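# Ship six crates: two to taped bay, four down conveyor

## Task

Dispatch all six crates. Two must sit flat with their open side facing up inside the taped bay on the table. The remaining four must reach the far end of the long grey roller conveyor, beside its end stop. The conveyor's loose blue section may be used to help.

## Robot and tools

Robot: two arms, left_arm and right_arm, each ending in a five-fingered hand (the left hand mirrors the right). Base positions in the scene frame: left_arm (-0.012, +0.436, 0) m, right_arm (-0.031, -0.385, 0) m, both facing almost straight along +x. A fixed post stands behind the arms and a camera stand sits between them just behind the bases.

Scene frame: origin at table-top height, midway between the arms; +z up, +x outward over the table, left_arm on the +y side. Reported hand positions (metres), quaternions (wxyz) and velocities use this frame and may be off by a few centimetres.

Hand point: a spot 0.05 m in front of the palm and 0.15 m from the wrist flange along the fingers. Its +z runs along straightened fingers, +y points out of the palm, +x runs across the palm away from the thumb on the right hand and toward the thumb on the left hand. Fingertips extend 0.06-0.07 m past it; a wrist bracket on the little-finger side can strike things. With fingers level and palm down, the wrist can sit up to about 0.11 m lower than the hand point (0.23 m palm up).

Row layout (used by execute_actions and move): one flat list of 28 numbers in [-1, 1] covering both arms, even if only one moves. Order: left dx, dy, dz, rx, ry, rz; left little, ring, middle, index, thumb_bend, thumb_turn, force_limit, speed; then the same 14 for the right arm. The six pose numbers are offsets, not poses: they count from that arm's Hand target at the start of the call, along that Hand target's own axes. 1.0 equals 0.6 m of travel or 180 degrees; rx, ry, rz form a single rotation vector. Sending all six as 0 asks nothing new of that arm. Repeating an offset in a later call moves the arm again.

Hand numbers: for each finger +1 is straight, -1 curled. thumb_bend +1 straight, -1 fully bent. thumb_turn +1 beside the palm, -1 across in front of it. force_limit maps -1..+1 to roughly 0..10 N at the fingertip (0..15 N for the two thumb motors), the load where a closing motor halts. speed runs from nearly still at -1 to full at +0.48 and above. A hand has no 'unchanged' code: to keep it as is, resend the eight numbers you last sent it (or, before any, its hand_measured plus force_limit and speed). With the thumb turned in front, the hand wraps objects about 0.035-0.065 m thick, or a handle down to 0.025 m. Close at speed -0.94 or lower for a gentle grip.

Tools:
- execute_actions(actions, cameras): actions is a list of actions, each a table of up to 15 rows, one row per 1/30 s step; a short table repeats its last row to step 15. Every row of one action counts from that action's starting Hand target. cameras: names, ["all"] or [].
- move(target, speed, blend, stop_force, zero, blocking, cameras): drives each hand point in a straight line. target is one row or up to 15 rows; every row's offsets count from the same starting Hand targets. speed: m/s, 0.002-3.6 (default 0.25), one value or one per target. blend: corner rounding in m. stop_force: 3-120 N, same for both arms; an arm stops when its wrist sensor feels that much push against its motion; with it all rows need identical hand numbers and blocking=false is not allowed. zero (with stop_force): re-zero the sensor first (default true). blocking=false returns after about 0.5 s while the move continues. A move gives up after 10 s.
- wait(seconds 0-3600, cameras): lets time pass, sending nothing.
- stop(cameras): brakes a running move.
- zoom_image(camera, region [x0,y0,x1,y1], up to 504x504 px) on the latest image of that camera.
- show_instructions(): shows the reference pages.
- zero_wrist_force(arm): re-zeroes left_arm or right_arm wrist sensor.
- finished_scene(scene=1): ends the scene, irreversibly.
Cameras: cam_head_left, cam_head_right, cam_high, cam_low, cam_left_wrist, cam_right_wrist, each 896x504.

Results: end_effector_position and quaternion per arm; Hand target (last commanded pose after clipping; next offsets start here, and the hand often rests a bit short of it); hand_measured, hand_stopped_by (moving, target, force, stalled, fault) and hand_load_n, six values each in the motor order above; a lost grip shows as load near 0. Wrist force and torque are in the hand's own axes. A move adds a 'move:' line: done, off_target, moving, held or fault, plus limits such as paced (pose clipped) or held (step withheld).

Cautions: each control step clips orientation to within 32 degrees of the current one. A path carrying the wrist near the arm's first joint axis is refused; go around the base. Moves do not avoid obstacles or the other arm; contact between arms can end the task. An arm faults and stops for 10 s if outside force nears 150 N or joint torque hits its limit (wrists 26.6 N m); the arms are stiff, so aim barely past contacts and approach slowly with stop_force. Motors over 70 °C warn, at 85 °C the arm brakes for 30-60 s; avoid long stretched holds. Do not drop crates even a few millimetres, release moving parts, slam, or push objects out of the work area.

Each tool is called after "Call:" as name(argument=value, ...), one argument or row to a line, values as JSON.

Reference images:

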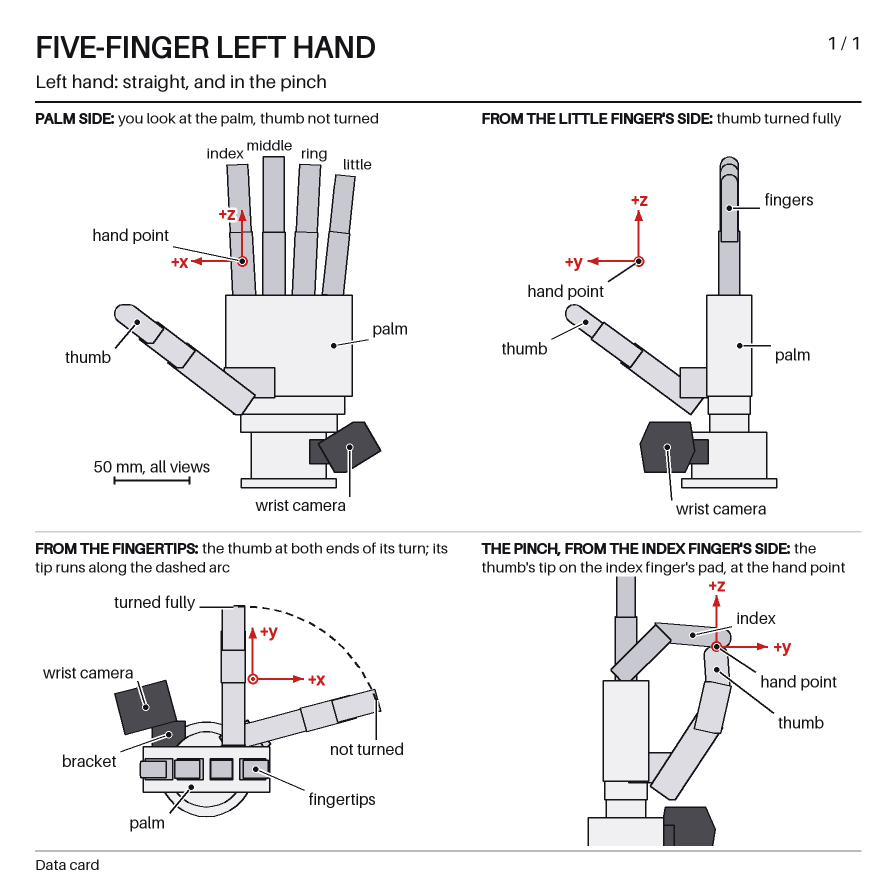

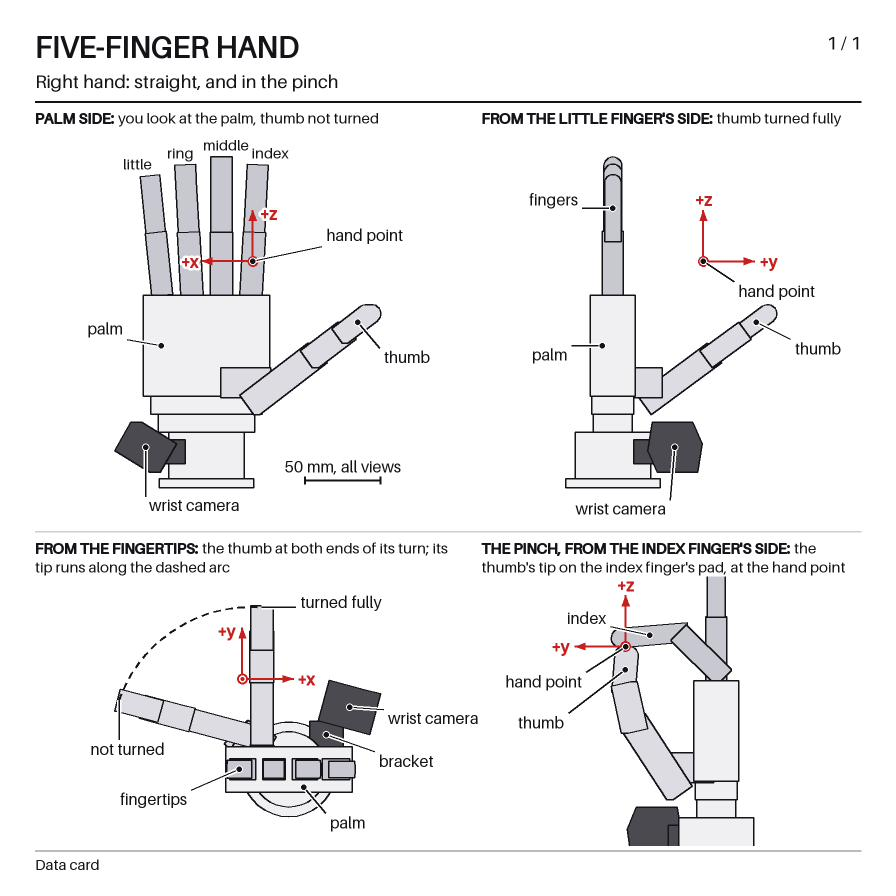

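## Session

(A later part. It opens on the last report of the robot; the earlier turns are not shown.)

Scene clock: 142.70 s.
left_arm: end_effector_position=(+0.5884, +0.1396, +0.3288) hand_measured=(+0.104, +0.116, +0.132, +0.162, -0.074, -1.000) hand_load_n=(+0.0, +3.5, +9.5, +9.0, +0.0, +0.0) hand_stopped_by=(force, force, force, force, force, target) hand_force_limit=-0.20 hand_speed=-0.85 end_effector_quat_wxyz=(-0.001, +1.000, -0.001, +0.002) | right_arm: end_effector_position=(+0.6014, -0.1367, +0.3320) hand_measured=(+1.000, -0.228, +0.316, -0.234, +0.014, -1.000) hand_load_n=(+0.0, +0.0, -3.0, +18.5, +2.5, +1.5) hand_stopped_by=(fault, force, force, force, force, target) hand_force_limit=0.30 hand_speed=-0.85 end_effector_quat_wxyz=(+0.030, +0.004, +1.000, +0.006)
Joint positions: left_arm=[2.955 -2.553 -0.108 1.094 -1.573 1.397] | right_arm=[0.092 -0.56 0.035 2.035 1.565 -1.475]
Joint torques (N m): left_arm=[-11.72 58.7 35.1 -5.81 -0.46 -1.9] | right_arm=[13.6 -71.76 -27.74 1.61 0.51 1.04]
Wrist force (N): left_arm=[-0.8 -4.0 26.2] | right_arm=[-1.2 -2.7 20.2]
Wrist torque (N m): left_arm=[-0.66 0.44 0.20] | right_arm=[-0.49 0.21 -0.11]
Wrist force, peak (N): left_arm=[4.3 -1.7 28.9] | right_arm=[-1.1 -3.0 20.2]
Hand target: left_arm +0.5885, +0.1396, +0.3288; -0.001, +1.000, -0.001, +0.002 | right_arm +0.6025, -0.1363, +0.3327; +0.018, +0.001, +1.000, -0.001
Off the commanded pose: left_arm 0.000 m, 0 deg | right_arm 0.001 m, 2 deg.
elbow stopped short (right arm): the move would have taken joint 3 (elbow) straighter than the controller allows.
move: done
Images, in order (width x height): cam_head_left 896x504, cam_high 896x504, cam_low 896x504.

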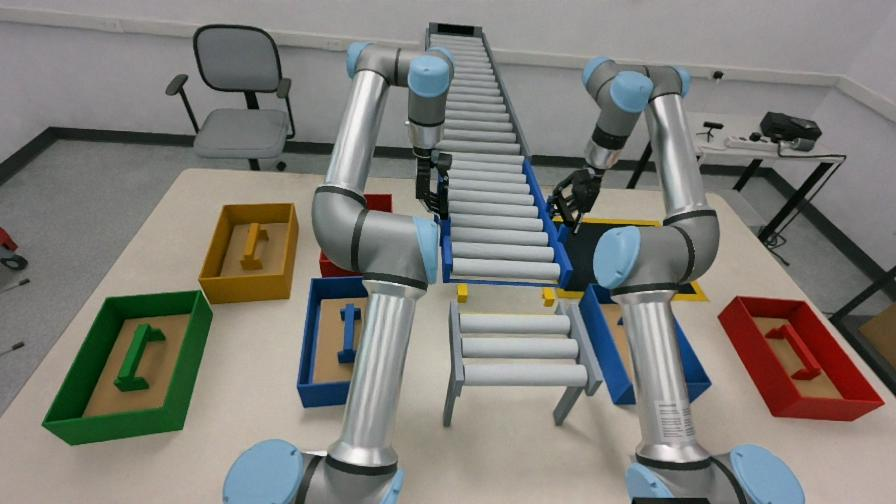

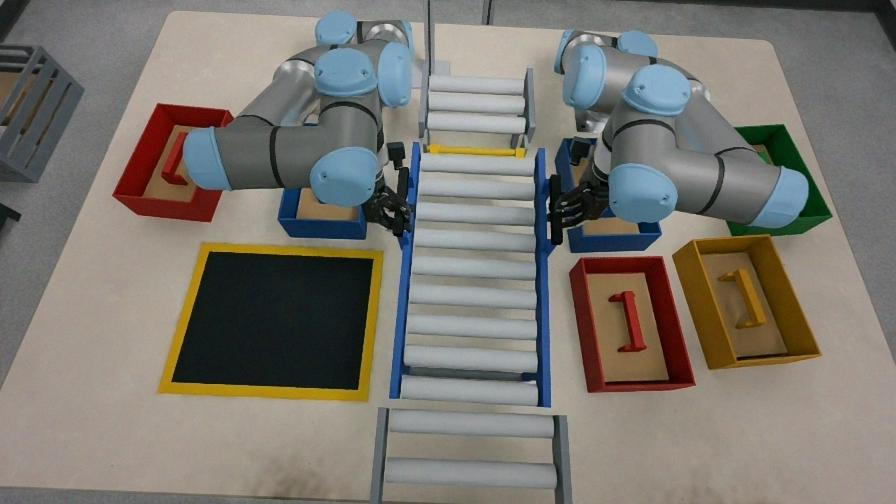

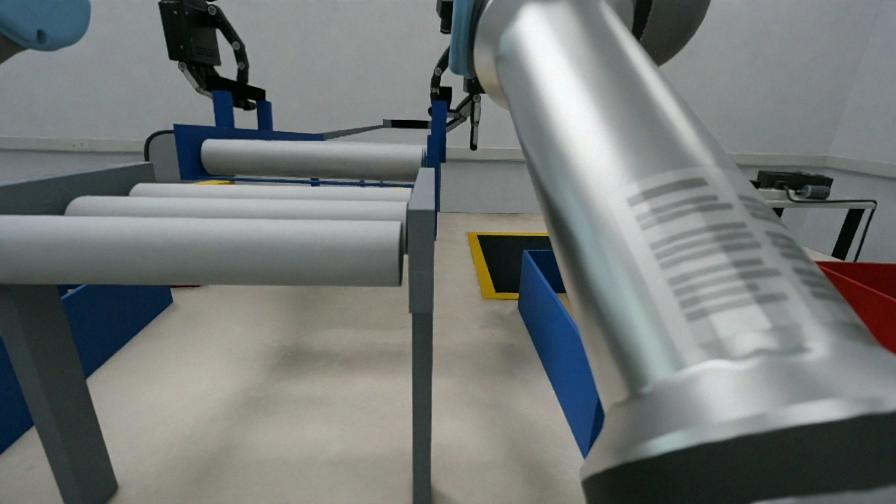

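Call:
move(
  target=[
    [-0.015,0,-0.0117,0,0,0, -0.6,-0.6,-0.6,-0.6,-0.3,-1,-0.2,-0.85, 0.015,0,-0.0117,0,0,0, -0.6,-0.7,-0.7,-0.7,-0.3,-1,0.3,-0.85],
    [-0.04,0,-0.0117,0,0,0, -0.6,-0.6,-0.6,-0.6,-0.3,-1,-0.2,-0.85, 0.04,0,-0.0117,0,0,0, -0.6,-0.7,-0.7,-0.7,-0.3,-1,0.3,-0.85],
  ],
  cameras=["cam_high","cam_low","cam_head_left"],
  speed=0.02,
)

Call:
zoom_image(
  camera="cam_high",
  region=[400, 120, 560, 210],
)

Call:
zoom_image(
  camera="cam_head_left",
  region=[430, 280, 600, 380],
)

Scene clock: 147.50 s.
left_arm: end_effector_position=(+0.5645, +0.1396, +0.3357) hand_measured=(+0.104, +0.116, +0.132, +0.162, -0.074, -1.000) hand_load_n=(+0.0, +2.5, +10.5, +11.5, +0.0, +0.0) hand_stopped_by=(force, force, force, force, force, target) hand_force_limit=-0.20 hand_speed=-0.85 end_effector_quat_wxyz=(-0.001, +1.000, -0.001, +0.002) | right_arm: end_effector_position=(+0.5783, -0.1362, +0.3389) hand_measured=(+1.000, -0.228, +0.316, -0.234, +0.014, -1.000) hand_load_n=(+0.0, +0.0, -5.0, +18.0, +2.0, +1.0) hand_stopped_by=(fault, force, force, force, force, target) hand_force_limit=0.30 hand_speed=-0.85 end_effector_quat_wxyz=(+0.017, +0.001, +1.000, -0.001)
Joint positions: left_arm=[2.948 -2.388 -0.406 1.227 -1.574 1.39] | right_arm=[0.101 -0.707 0.308 1.935 1.575 -1.473]
Joint torques (N m): left_arm=[-13.65 71.33 12.04 -2.63 4.5 -1.44] | right_arm=[-9.57 -67.42 -13.56 1.69 -4 0.94]
Wrist force (N): left_arm=[-0.5 -5.3 27.5] | right_arm=[-1.0 -4.8 18.7]
Wrist torque (N m): left_arm=[-0.64 0.34 0.22] | right_arm=[-0.47 0.16 -0.02]
Wrist force, peak (N): left_arm=[-0.7 -6.4 27.5] | right_arm=[-2.1 -2.6 21.9]
Hand target: left_arm +0.5644, +0.1396, +0.3357; -0.001, +1.000, -0.001, +0.002 | right_arm +0.5783, -0.1363, +0.3389; +0.018, +0.001, +1.000, -0.001
Off the commanded pose: left_arm 0.000 m, 0 deg | right_arm 0.000 m, 0 deg.
elbow stopped short (right arm): the move would have taken joint 3 (elbow) straighter than the controller allows.
move: done
Images, in order (width x height): cam_head_left 896x504, cam_high 896x504, cam_low 896x504.

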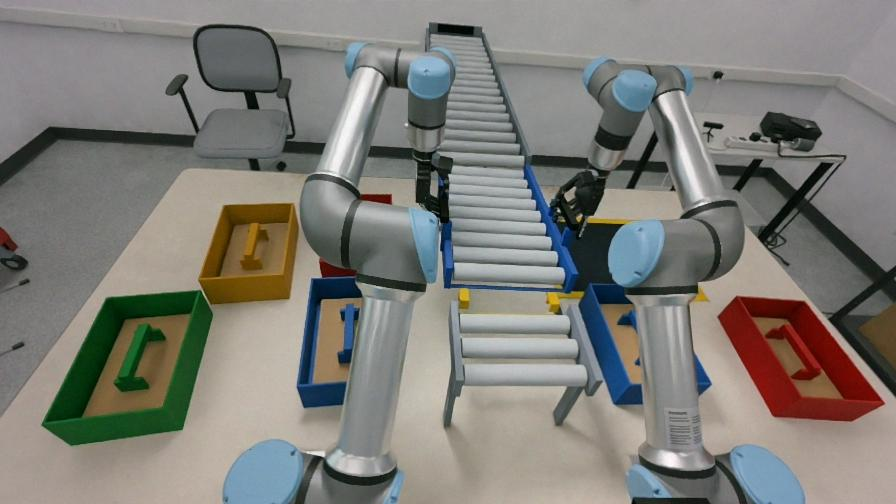

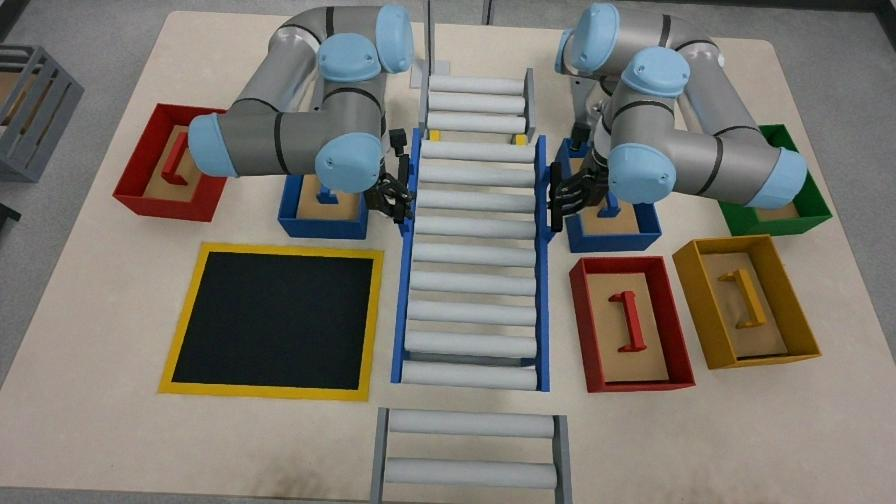

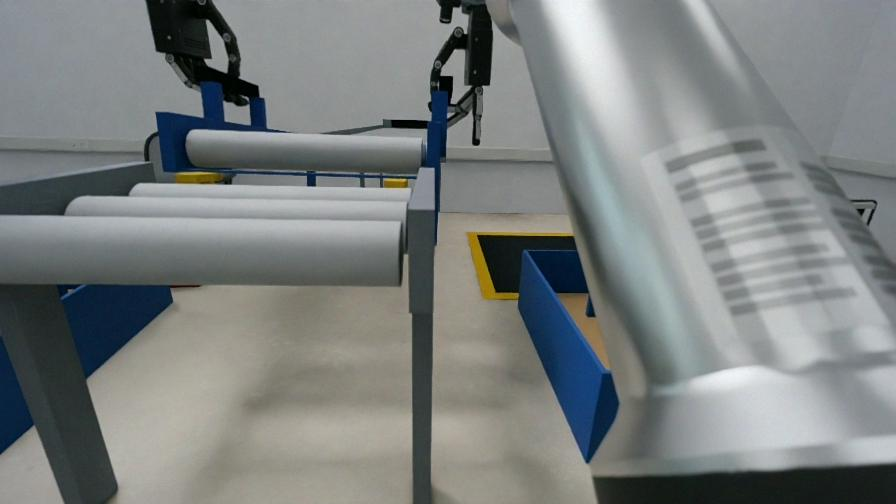

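Scaled by 3.150 from the camera's image (finer frame: 1280x720).

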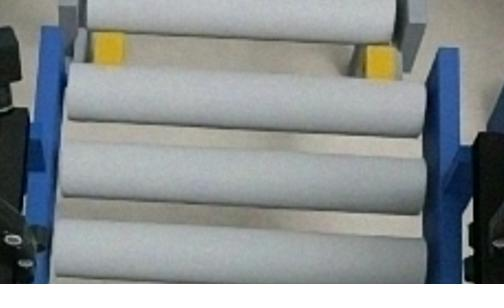

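Scaled by 2.965 from the camera's image (finer frame: 1280x720).

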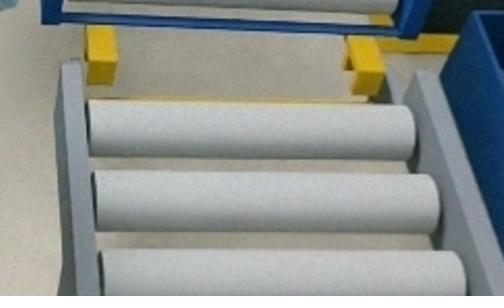

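Call:
move(
  target=[-0.0133,0,0.015,0,0.0124,0, -0.6,-0.6,-0.6,-0.6,-0.3,-1,-0.2,-0.85, 0.0133,0,0.015,0,-0.0124,0, -0.6,-0.7,-0.7,-0.7,-0.3,-1,0.3,-0.85],
  cameras=["cam_high","cam_low","cam_head_left"],
  speed=0.02,
)

Call:
zoom_image(
  camera="cam_high",
  region=[400, 120, 560, 210],
)

Call:
zoom_image(
  camera="cam_head_left",
  region=[430, 280, 600, 380],
)

Scene clock: 151.60 s.
left_arm: end_effector_position=(+0.5565, +0.1397, +0.3267) hand_measured=(+0.104, +0.116, +0.132, +0.162, -0.074, -1.000) hand_load_n=(+0.0, +2.5, +10.0, +11.5, +0.0, +0.0) hand_stopped_by=(force, force, force, force, force, target) hand_force_limit=-0.20 hand_speed=-0.85 end_effector_quat_wxyz=(-0.001, +1.000, -0.001, +0.021) | right_arm: end_effector_position=(+0.5706, -0.1363, +0.3297) hand_measured=(+1.000, -0.228, +0.316, -0.234, +0.014, -1.000) hand_load_n=(+0.0, +0.0, -6.5, +15.5, +2.5, +0.5) hand_stopped_by=(fault, force, force, force, force, target) hand_force_limit=0.30 hand_speed=-0.85 end_effector_quat_wxyz=(+0.037, +0.001, +0.999, -0.001)
Joint positions: left_arm=[2.943 -2.299 -0.583 1.353 -1.581 1.385] | right_arm=[0.104 -0.815 0.525 1.787 1.579 -1.47]
Joint torques (N m): left_arm=[-13.17 69.67 13.88 -1.79 -0.36 -1.55] | right_arm=[13.19 -58.72 -13.46 -1.87 -1.05 1.36]
Wrist force (N): left_arm=[-1.1 -5.1 26.7] | right_arm=[7.7 -5.0 8.8]
Wrist torque (N m): left_arm=[-0.57 0.28 0.22] | right_arm=[-0.15 0.28 0.00]
Wrist force, peak (N): left_arm=[-0.4 -4.9 27.8] | right_arm=[-0.8 -4.6 19.2]
Hand target: left_arm +0.5565, +0.1397, +0.3267; -0.001, +1.000, -0.001, +0.022 | right_arm +0.5706, -0.1363, +0.3296; +0.037, +0.001, +0.999, -0.001
Off the commanded pose: left_arm 0.000 m, 0 deg | right_arm 0.000 m, 0 deg.
move: done
Images, in order (width x height): cam_head_left 896x504, cam_high 896x504, cam_low 896x504.

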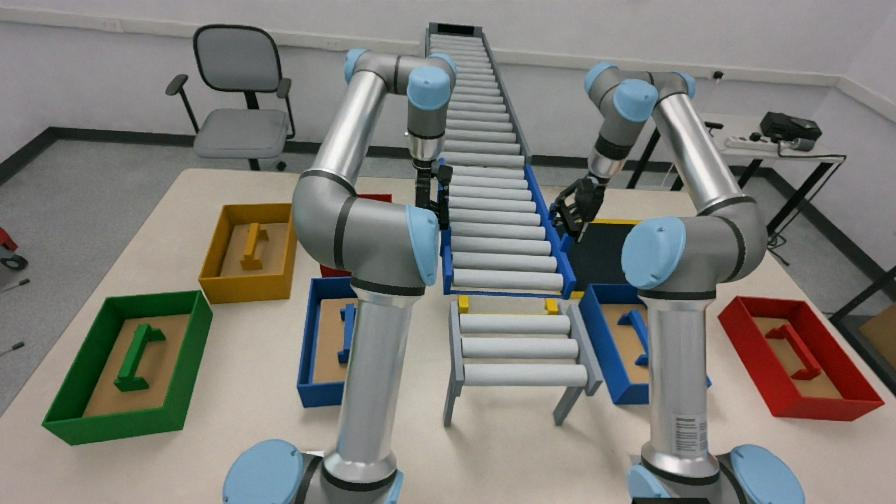

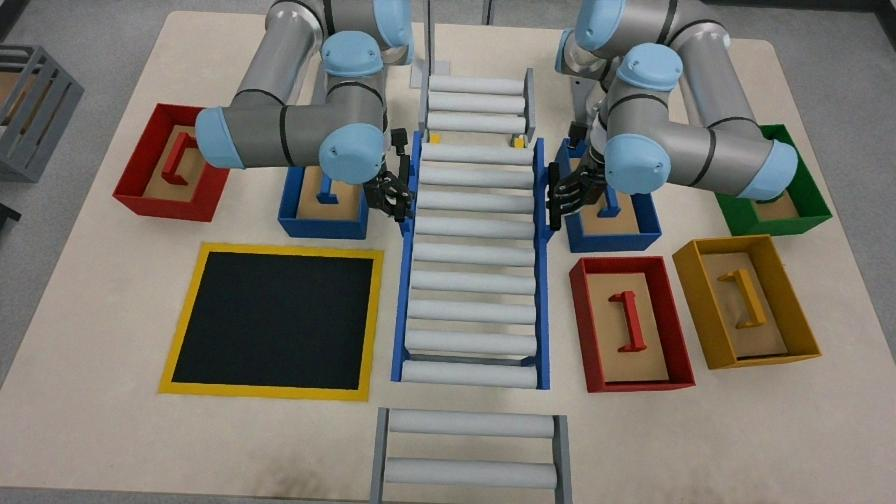

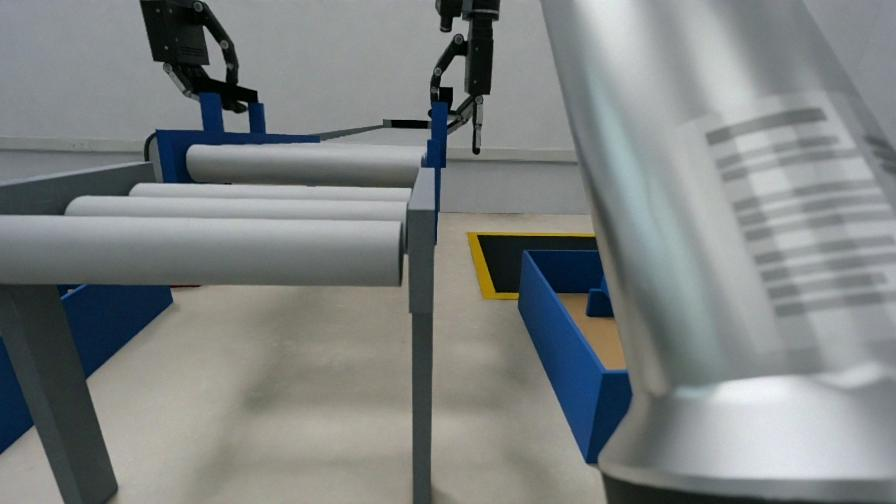

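Scaled by 3.150 from the camera's image (finer frame: 1280x720).

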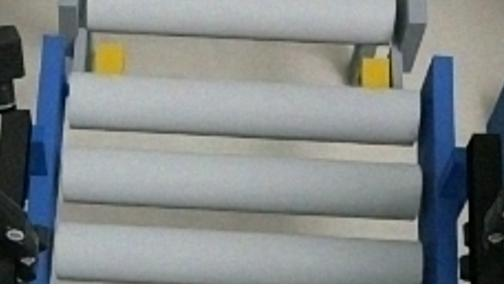

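Scaled by 2.965 from the camera's image (finer frame: 1280x720).

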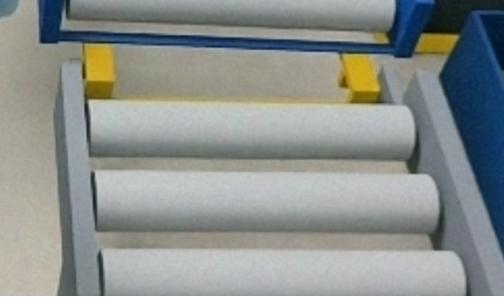

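Call:
move(
  target=[-0.0178,0,0.0136,0,0.0115,0, -0.6,-0.6,-0.6,-0.6,-0.3,-1,-0.2,-0.85, 0.0178,0,0.0136,0,-0.0115,0, -0.6,-0.7,-0.7,-0.7,-0.3,-1,0.3,-0.85],
  cameras=["cam_high","cam_low","cam_head_left"],
  speed=0.02,
)

Call:
zoom_image(
  camera="cam_high",
  region=[400, 120, 560, 210],
)

Call:
zoom_image(
  camera="cam_head_left",
  region=[430, 280, 600, 380],
)

Scene clock: 154.40 s.
left_arm: end_effector_position=(+0.5462, +0.1397, +0.3181) hand_measured=(+0.104, +0.116, +0.132, +0.162, -0.074, -1.000) hand_load_n=(+0.0, +2.5, +10.0, +11.5, +0.0, +0.0) hand_stopped_by=(force, force, force, force, force, target) hand_force_limit=-0.20 hand_speed=-0.85 end_effector_quat_wxyz=(-0.001, +0.999, -0.001, +0.040) | right_arm: end_effector_position=(+0.5606, -0.1363, +0.3207) hand_measured=(+1.000, -0.228, +0.314, -0.234, +0.014, -1.000) hand_load_n=(+0.0, +0.0, -7.0, +14.5, +2.5, +1.5) hand_stopped_by=(fault, force, force, force, force, target) hand_force_limit=0.30 hand_speed=-0.85 end_effector_quat_wxyz=(+0.055, +0.001, +0.998, -0.001)
Joint positions: left_arm=[2.936 -2.225 -0.728 1.459 -1.588 1.379] | right_arm=[0.107 -0.897 0.687 1.672 1.583 -1.467]
Joint torques (N m): left_arm=[-14.82 64.83 12.88 -3.76 -0.02 -1.37] | right_arm=[19.69 -57.67 -6.53 6.49 -0.92 -0.06]
Wrist force (N): left_arm=[5.6 -5.6 26.3] | right_arm=[-22.4 -4.2 9.2]
Wrist torque (N m): left_arm=[-0.58 0.24 0.32] | right_arm=[-0.10 0.04 -0.38]
Wrist force, peak (N): left_arm=[0.4 -3.2 28.5] | right_arm=[-22.4 -4.2 9.2]
Hand target: left_arm +0.5462, +0.1397, +0.3181; -0.001, +0.999, -0.001, +0.040 | right_arm +0.5606, -0.1362, +0.3207; +0.055, +0.001, +0.998, -0.001
Off the commanded pose: left_arm 0.000 m, 0 deg | right_arm 0.000 m, 0 deg.
move: done
Images, in order (width x height): cam_head_left 896x504, cam_high 896x504, cam_low 896x504.

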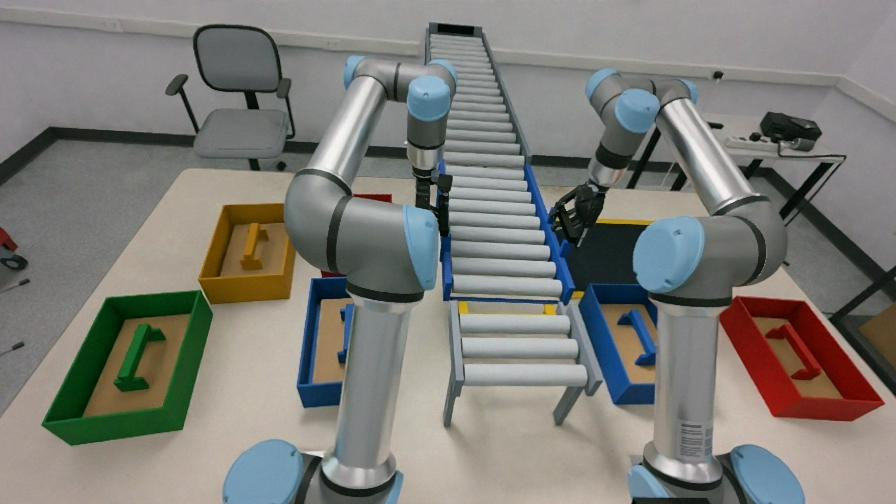

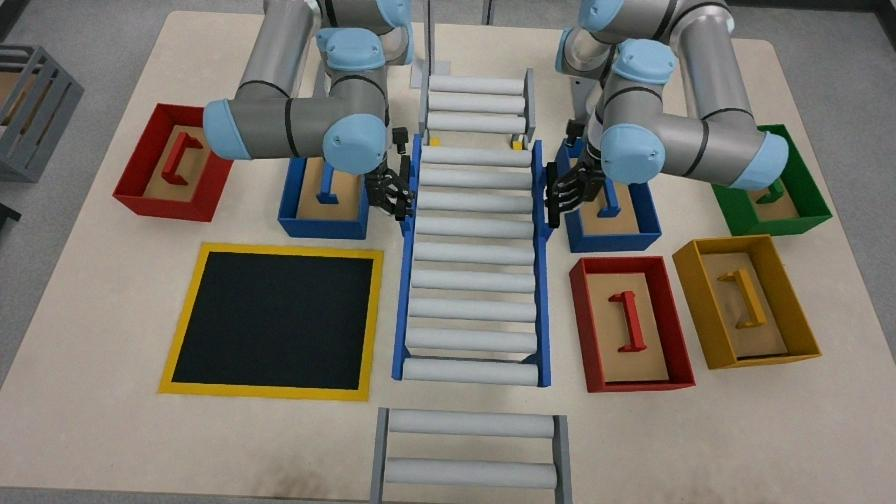

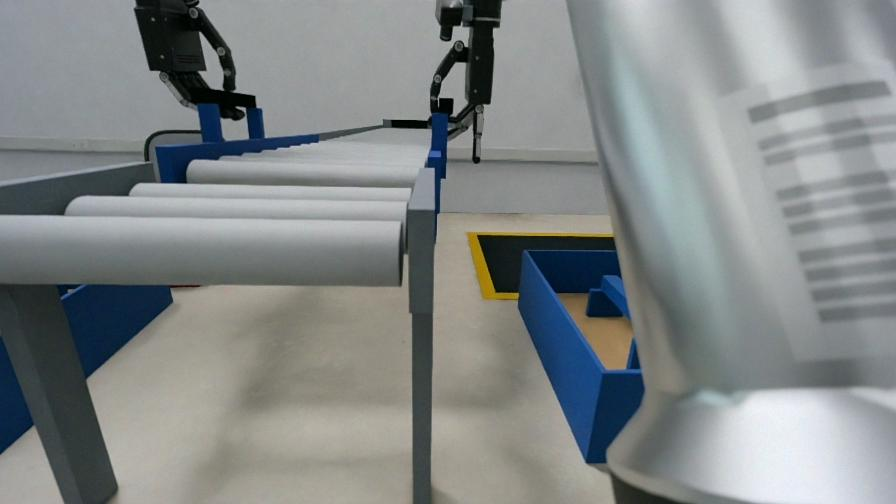

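Scaled by 3.150 from the camera's image (finer frame: 1280x720).

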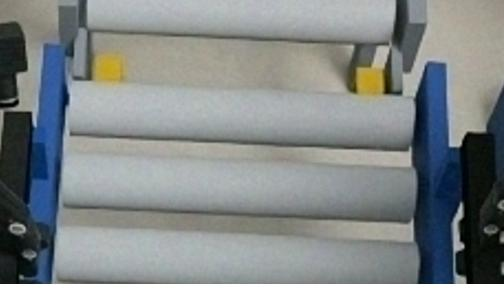

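Scaled by 2.965 from the camera's image (finer frame: 1280x720).

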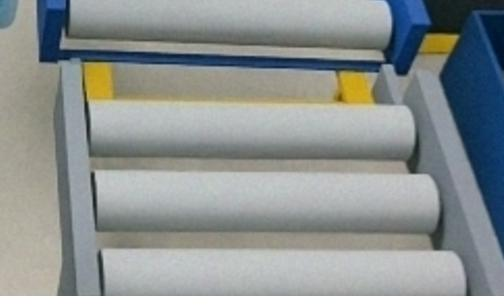

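Call:
zoom_image(
  camera="cam_high",
  region=[405, 110, 485, 160],
)

Call:
zoom_image(
  camera="cam_high",
  region=[480, 110, 560, 160],
)

Call:
zoom_image(
  camera="cam_head_left",
  region=[435, 285, 485, 325],
)

Call:
zoom_image(
  camera="cam_head_left",
  region=[530, 285, 590, 330],
)

Scaled by 6.300 from the camera's image (finer frame: 1280x720).

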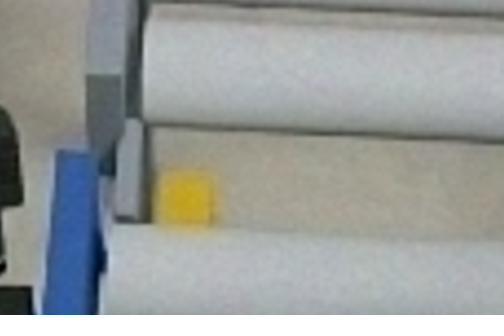

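Scaled by 6.300 from the camera's image (finer frame: 1280x720).

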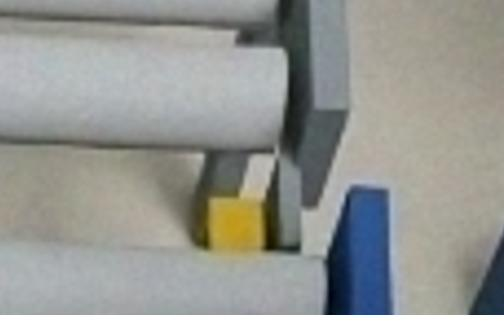

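Scaled by 10.080 from the camera's image (finer frame: 1280x720).

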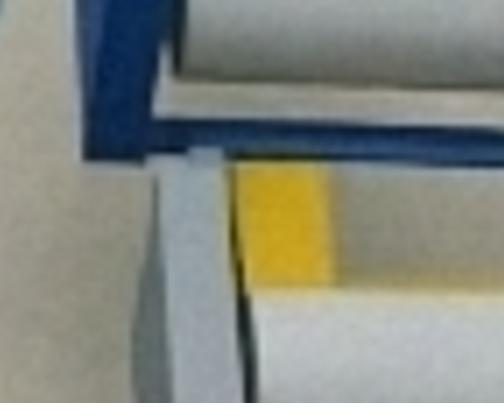

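Scaled by 8.400 from the camera's image (finer frame: 1280x720).

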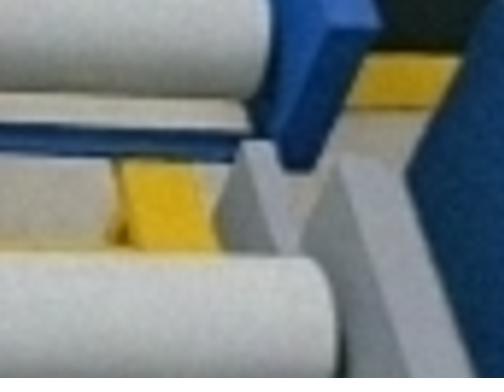

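Call:
move(
  target=[-0.0038,0,0.0098,0,0.004,0, -0.6,-0.6,-0.6,-0.6,-0.3,-1,-0.2,-0.85, -0.0035,0,0.0103,0,-0.004,0, -0.6,-0.7,-0.7,-0.7,-0.3,-1,0.3,-0.85],
  cameras=["cam_high","cam_low","cam_head_left","cam_head_right"],
  speed=0.02,
)

Call:
zoom_image(
  camera="cam_high",
  region=[400, 120, 560, 210],
)

Call:
zoom_image(
  camera="cam_head_right",
  region=[380, 260, 560, 380],
)

Call:
zoom_image(
  camera="cam_low",
  region=[120, 100, 460, 300],
)

Scene clock: 160.17 s.
left_arm: end_effector_position=(+0.5444, +0.1398, +0.3121) hand_measured=(+0.104, +0.116, +0.132, +0.162, -0.074, -1.000) hand_load_n=(+0.0, +1.5, +9.5, +11.0, +0.0, +0.0) hand_stopped_by=(force, force, force, force, force, target) hand_force_limit=-0.20 hand_speed=-0.85 end_effector_quat_wxyz=(-0.001, +0.999, -0.001, +0.046) | right_arm: end_effector_position=(+0.5633, -0.1362, +0.3149) hand_measured=(+1.000, -0.228, +0.314, -0.236, +0.014, -1.000) hand_load_n=(+0.0, +0.0, -11.5, +7.5, +5.0, +0.0) hand_stopped_by=(fault, force, force, force, force, target) hand_force_limit=0.30 hand_speed=-0.85 end_effector_quat_wxyz=(+0.061, +0.001, +0.998, -0.001)
Joint positions: left_arm=[2.934 -2.205 -0.774 1.498 -1.591 1.377] | right_arm=[0.107 -0.903 0.711 1.641 1.585 -1.467]
Joint torques (N m): left_arm=[-21.11 57.75 11.25 -0.24 4.67 -1.2] | right_arm=[5.48 -37.87 -5.03 -4.91 0.1 -0.85]
Wrist force (N): left_arm=[-0.4 -22.7 14.6] | right_arm=[10.1 -9.4 -24.6]
Wrist torque (N m): left_arm=[-0.56 0.07 0.39] | right_arm=[0.88 0.79 -0.38]
Wrist force, peak (N): left_arm=[-0.9 -6.2 27.6] | right_arm=[10.1 -9.4 -24.6]
Hand target: left_arm +0.5444, +0.1397, +0.3121; -0.001, +0.999, -0.001, +0.046 | right_arm +0.5633, -0.1363, +0.3148; +0.061, +0.001, +0.998, -0.001
Off the commanded pose: left_arm 0.000 m, 0 deg | right_arm 0.000 m, 0 deg.
move: done
Images, in order (width x height): cam_head_left 896x504, cam_head_right 896x504, cam_high 896x504, cam_low 896x504.

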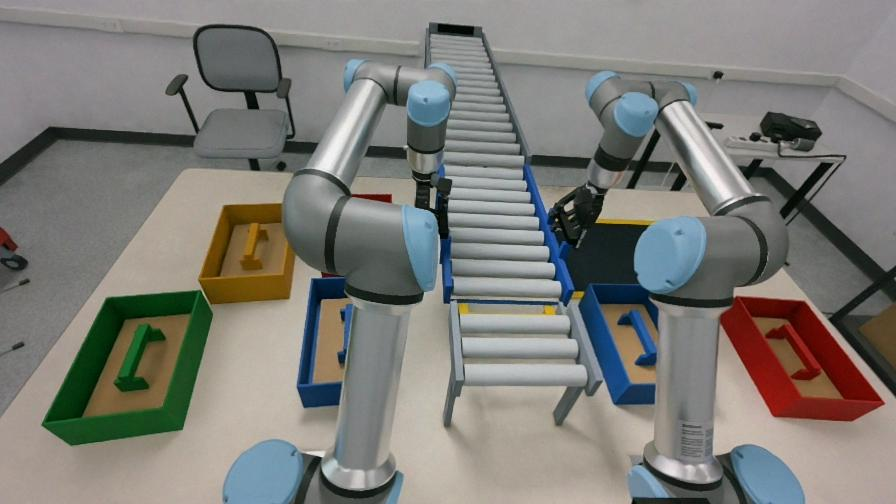

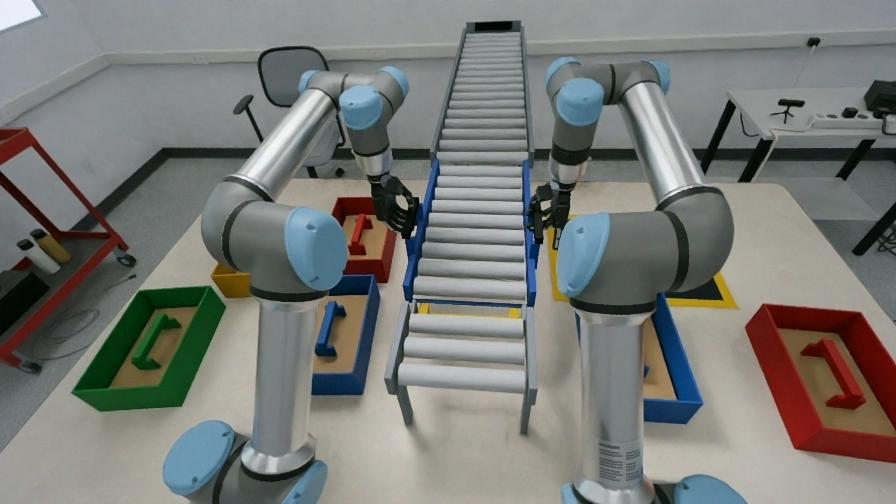

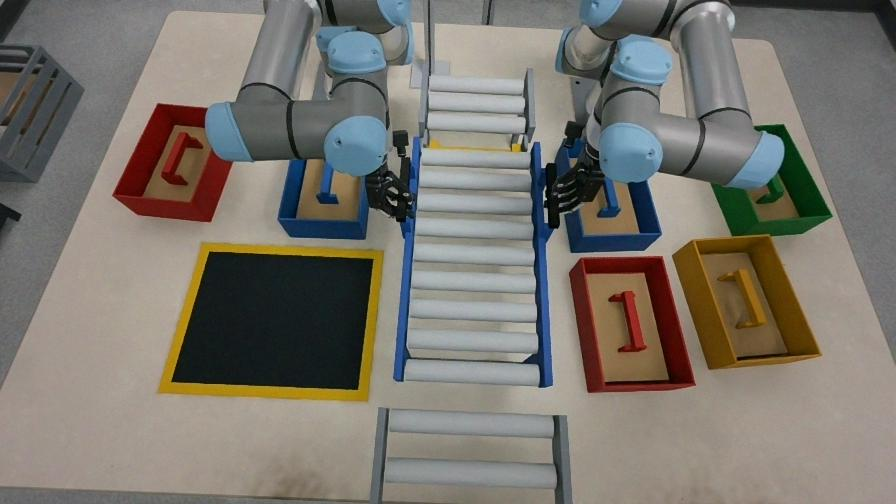

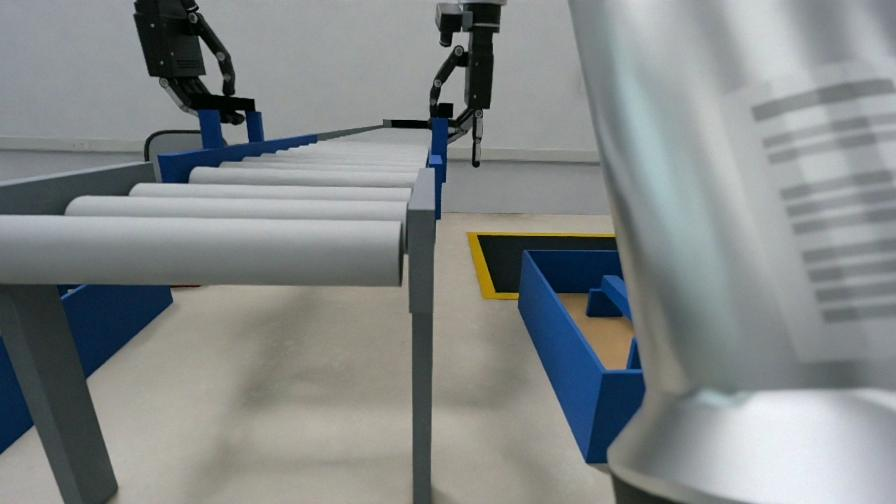

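Scaled by 3.150 from the camera's image (finer frame: 1280x720).

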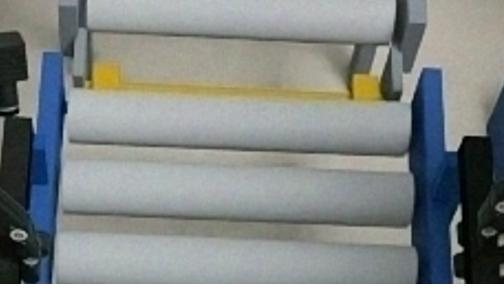

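Scaled by 2.800 from the camera's image (finer frame: 1280x720).

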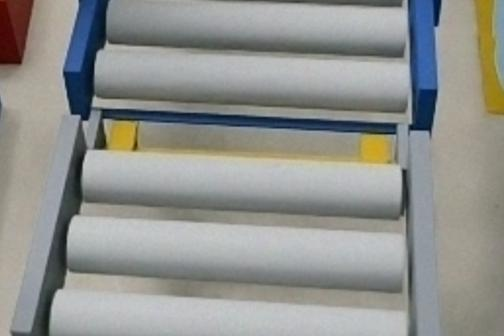

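Scaled by 1.482 from the camera's image (finer frame: 1280x720).

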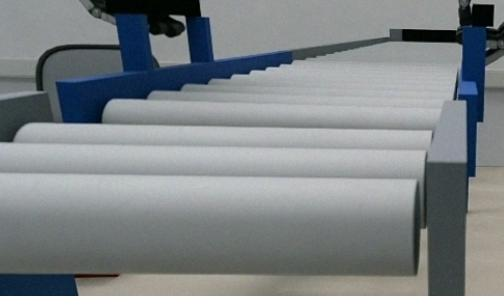

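Call:
move(
  target=[0,0,0.0067,0,0,0, -0.6,-0.6,-0.6,-0.6,-0.3,-1,-0.2,-0.85, 0,0,-0.0033,0,0,0, -0.6,-0.7,-0.7,-0.7,-0.3,-1,0.3,-0.85],
  cameras=["cam_high","cam_low","cam_head_right"],
  speed=0.02,
)

Call:
zoom_image(
  camera="cam_high",
  region=[400, 110, 480, 170],
)

Call:
zoom_image(
  camera="cam_high",
  region=[480, 110, 560, 170],
)

Call:
zoom_image(
  camera="cam_head_right",
  region=[395, 285, 475, 335],
)

Call:
zoom_image(
  camera="cam_head_right",
  region=[475, 285, 555, 335],
)

Scene clock: 164.57 s.
left_arm: end_effector_position=(+0.5447, +0.1396, +0.3082) hand_measured=(+0.104, +0.116, +0.132, +0.162, -0.074, -1.000) hand_load_n=(+0.0, +0.0, +6.0, +8.5, +0.0, +0.0) hand_stopped_by=(force, force, force, force, force, target) hand_force_limit=-0.20 hand_speed=-0.85 end_effector_quat_wxyz=(-0.001, +0.999, -0.001, +0.046) | right_arm: end_effector_position=(+0.5631, -0.1363, +0.3167) hand_measured=(+1.000, -0.228, +0.314, -0.236, +0.016, -1.000) hand_load_n=(+0.0, +0.0, -8.5, +12.5, +4.5, +0.5) hand_stopped_by=(fault, force, force, force, force, target) hand_force_limit=0.30 hand_speed=-0.85 end_effector_quat_wxyz=(+0.061, +0.001, +0.998, -0.001)
Joint positions: left_arm=[2.934 -2.204 -0.786 1.509 -1.59 1.377] | right_arm=[0.107 -0.903 0.705 1.646 1.585 -1.467]
Joint torques (N m): left_arm=[0.36 43.68 2.34 0.66 3.23 1.67] | right_arm=[-3.43 -37.5 -28.46 5.2 -1.13 1.12]
Wrist force (N): left_arm=[0.8 -15.3 -8.3] | right_arm=[-2.8 5.8 6.8]
Wrist torque (N m): left_arm=[0.16 -0.49 0.29] | right_arm=[0.28 0.28 -0.10]
Wrist force, peak (N): left_arm=[0.2 -23.6 14.1] | right_arm=[9.6 -7.9 -23.3]
Hand target: left_arm +0.5447, +0.1397, +0.3081; -0.001, +0.999, -0.001, +0.046 | right_arm +0.5631, -0.1363, +0.3168; +0.061, +0.001, +0.998, -0.001
Off the commanded pose: left_arm 0.000 m, 0 deg | right_arm 0.000 m, 0 deg.
move: done
Images, in order (width x height): cam_head_right 896x504, cam_high 896x504, cam_low 896x504.

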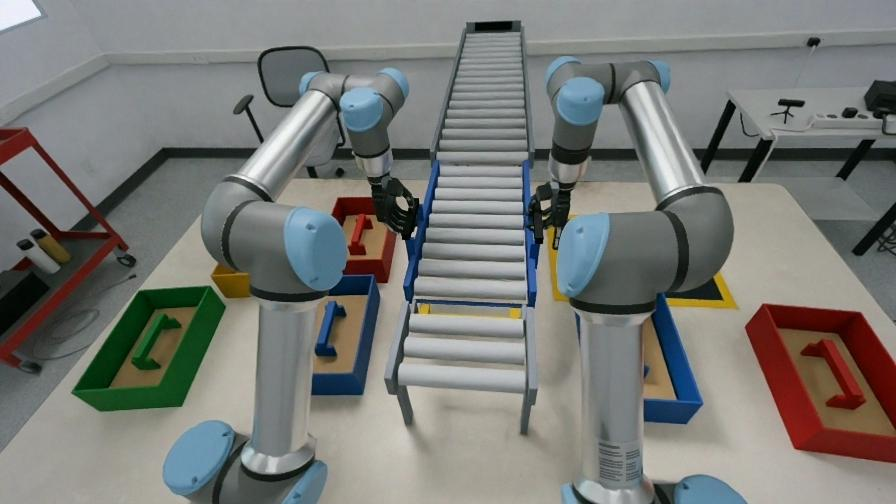

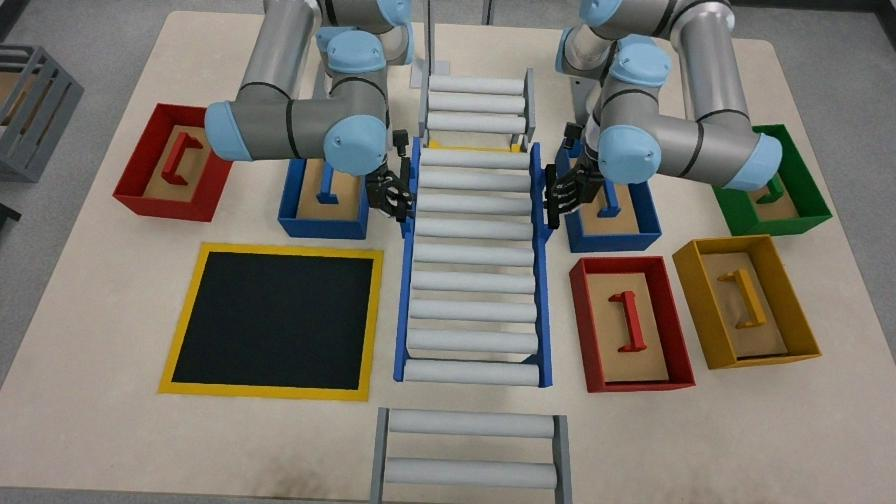

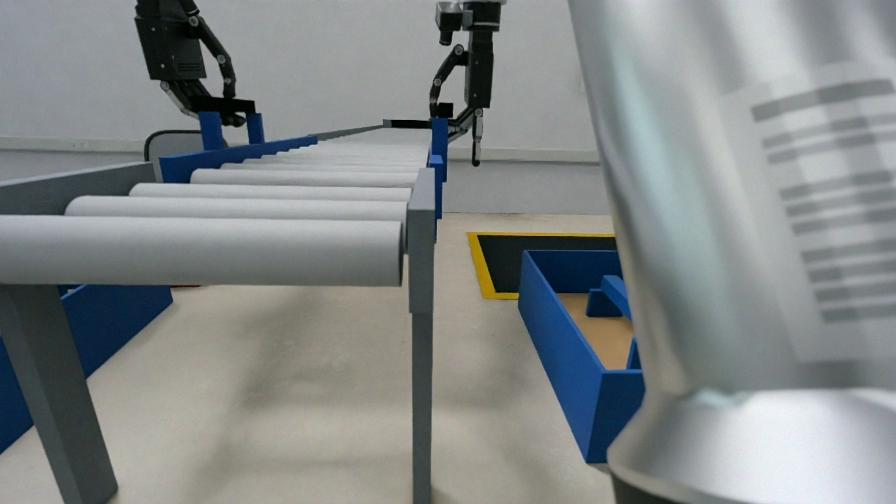

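Scaled by 6.300 from the camera's image (finer frame: 1280x720).

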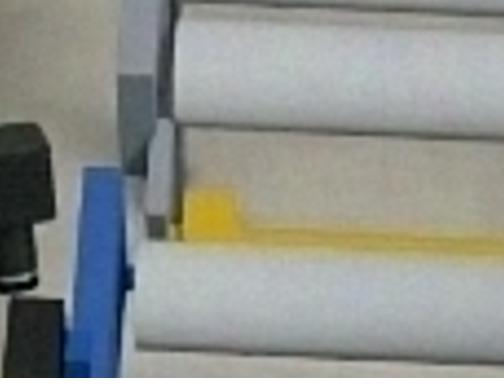

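Scaled by 6.300 from the camera's image (finer frame: 1280x720).

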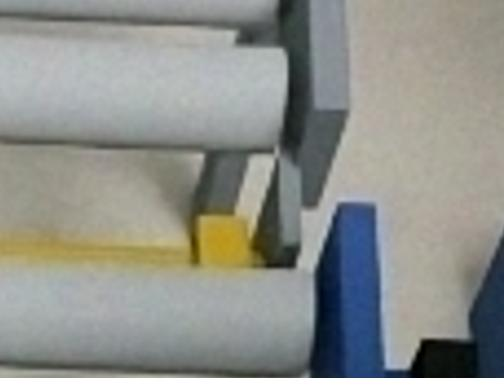

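Scaled by 6.300 from the camera's image (finer frame: 1280x720).

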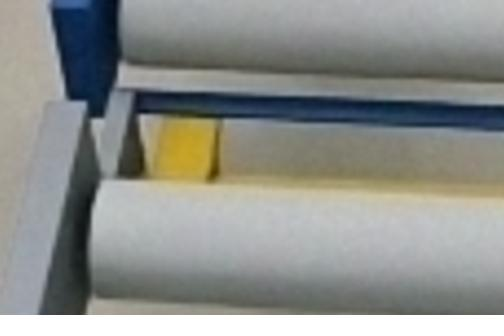

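Scaled by 6.300 from the camera's image (finer frame: 1280x720).

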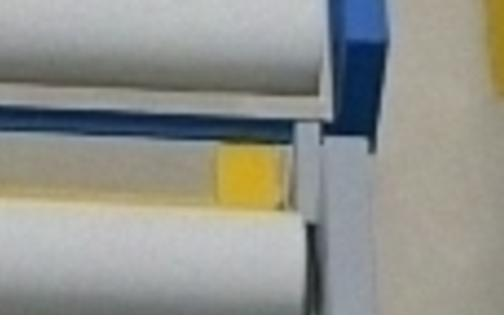

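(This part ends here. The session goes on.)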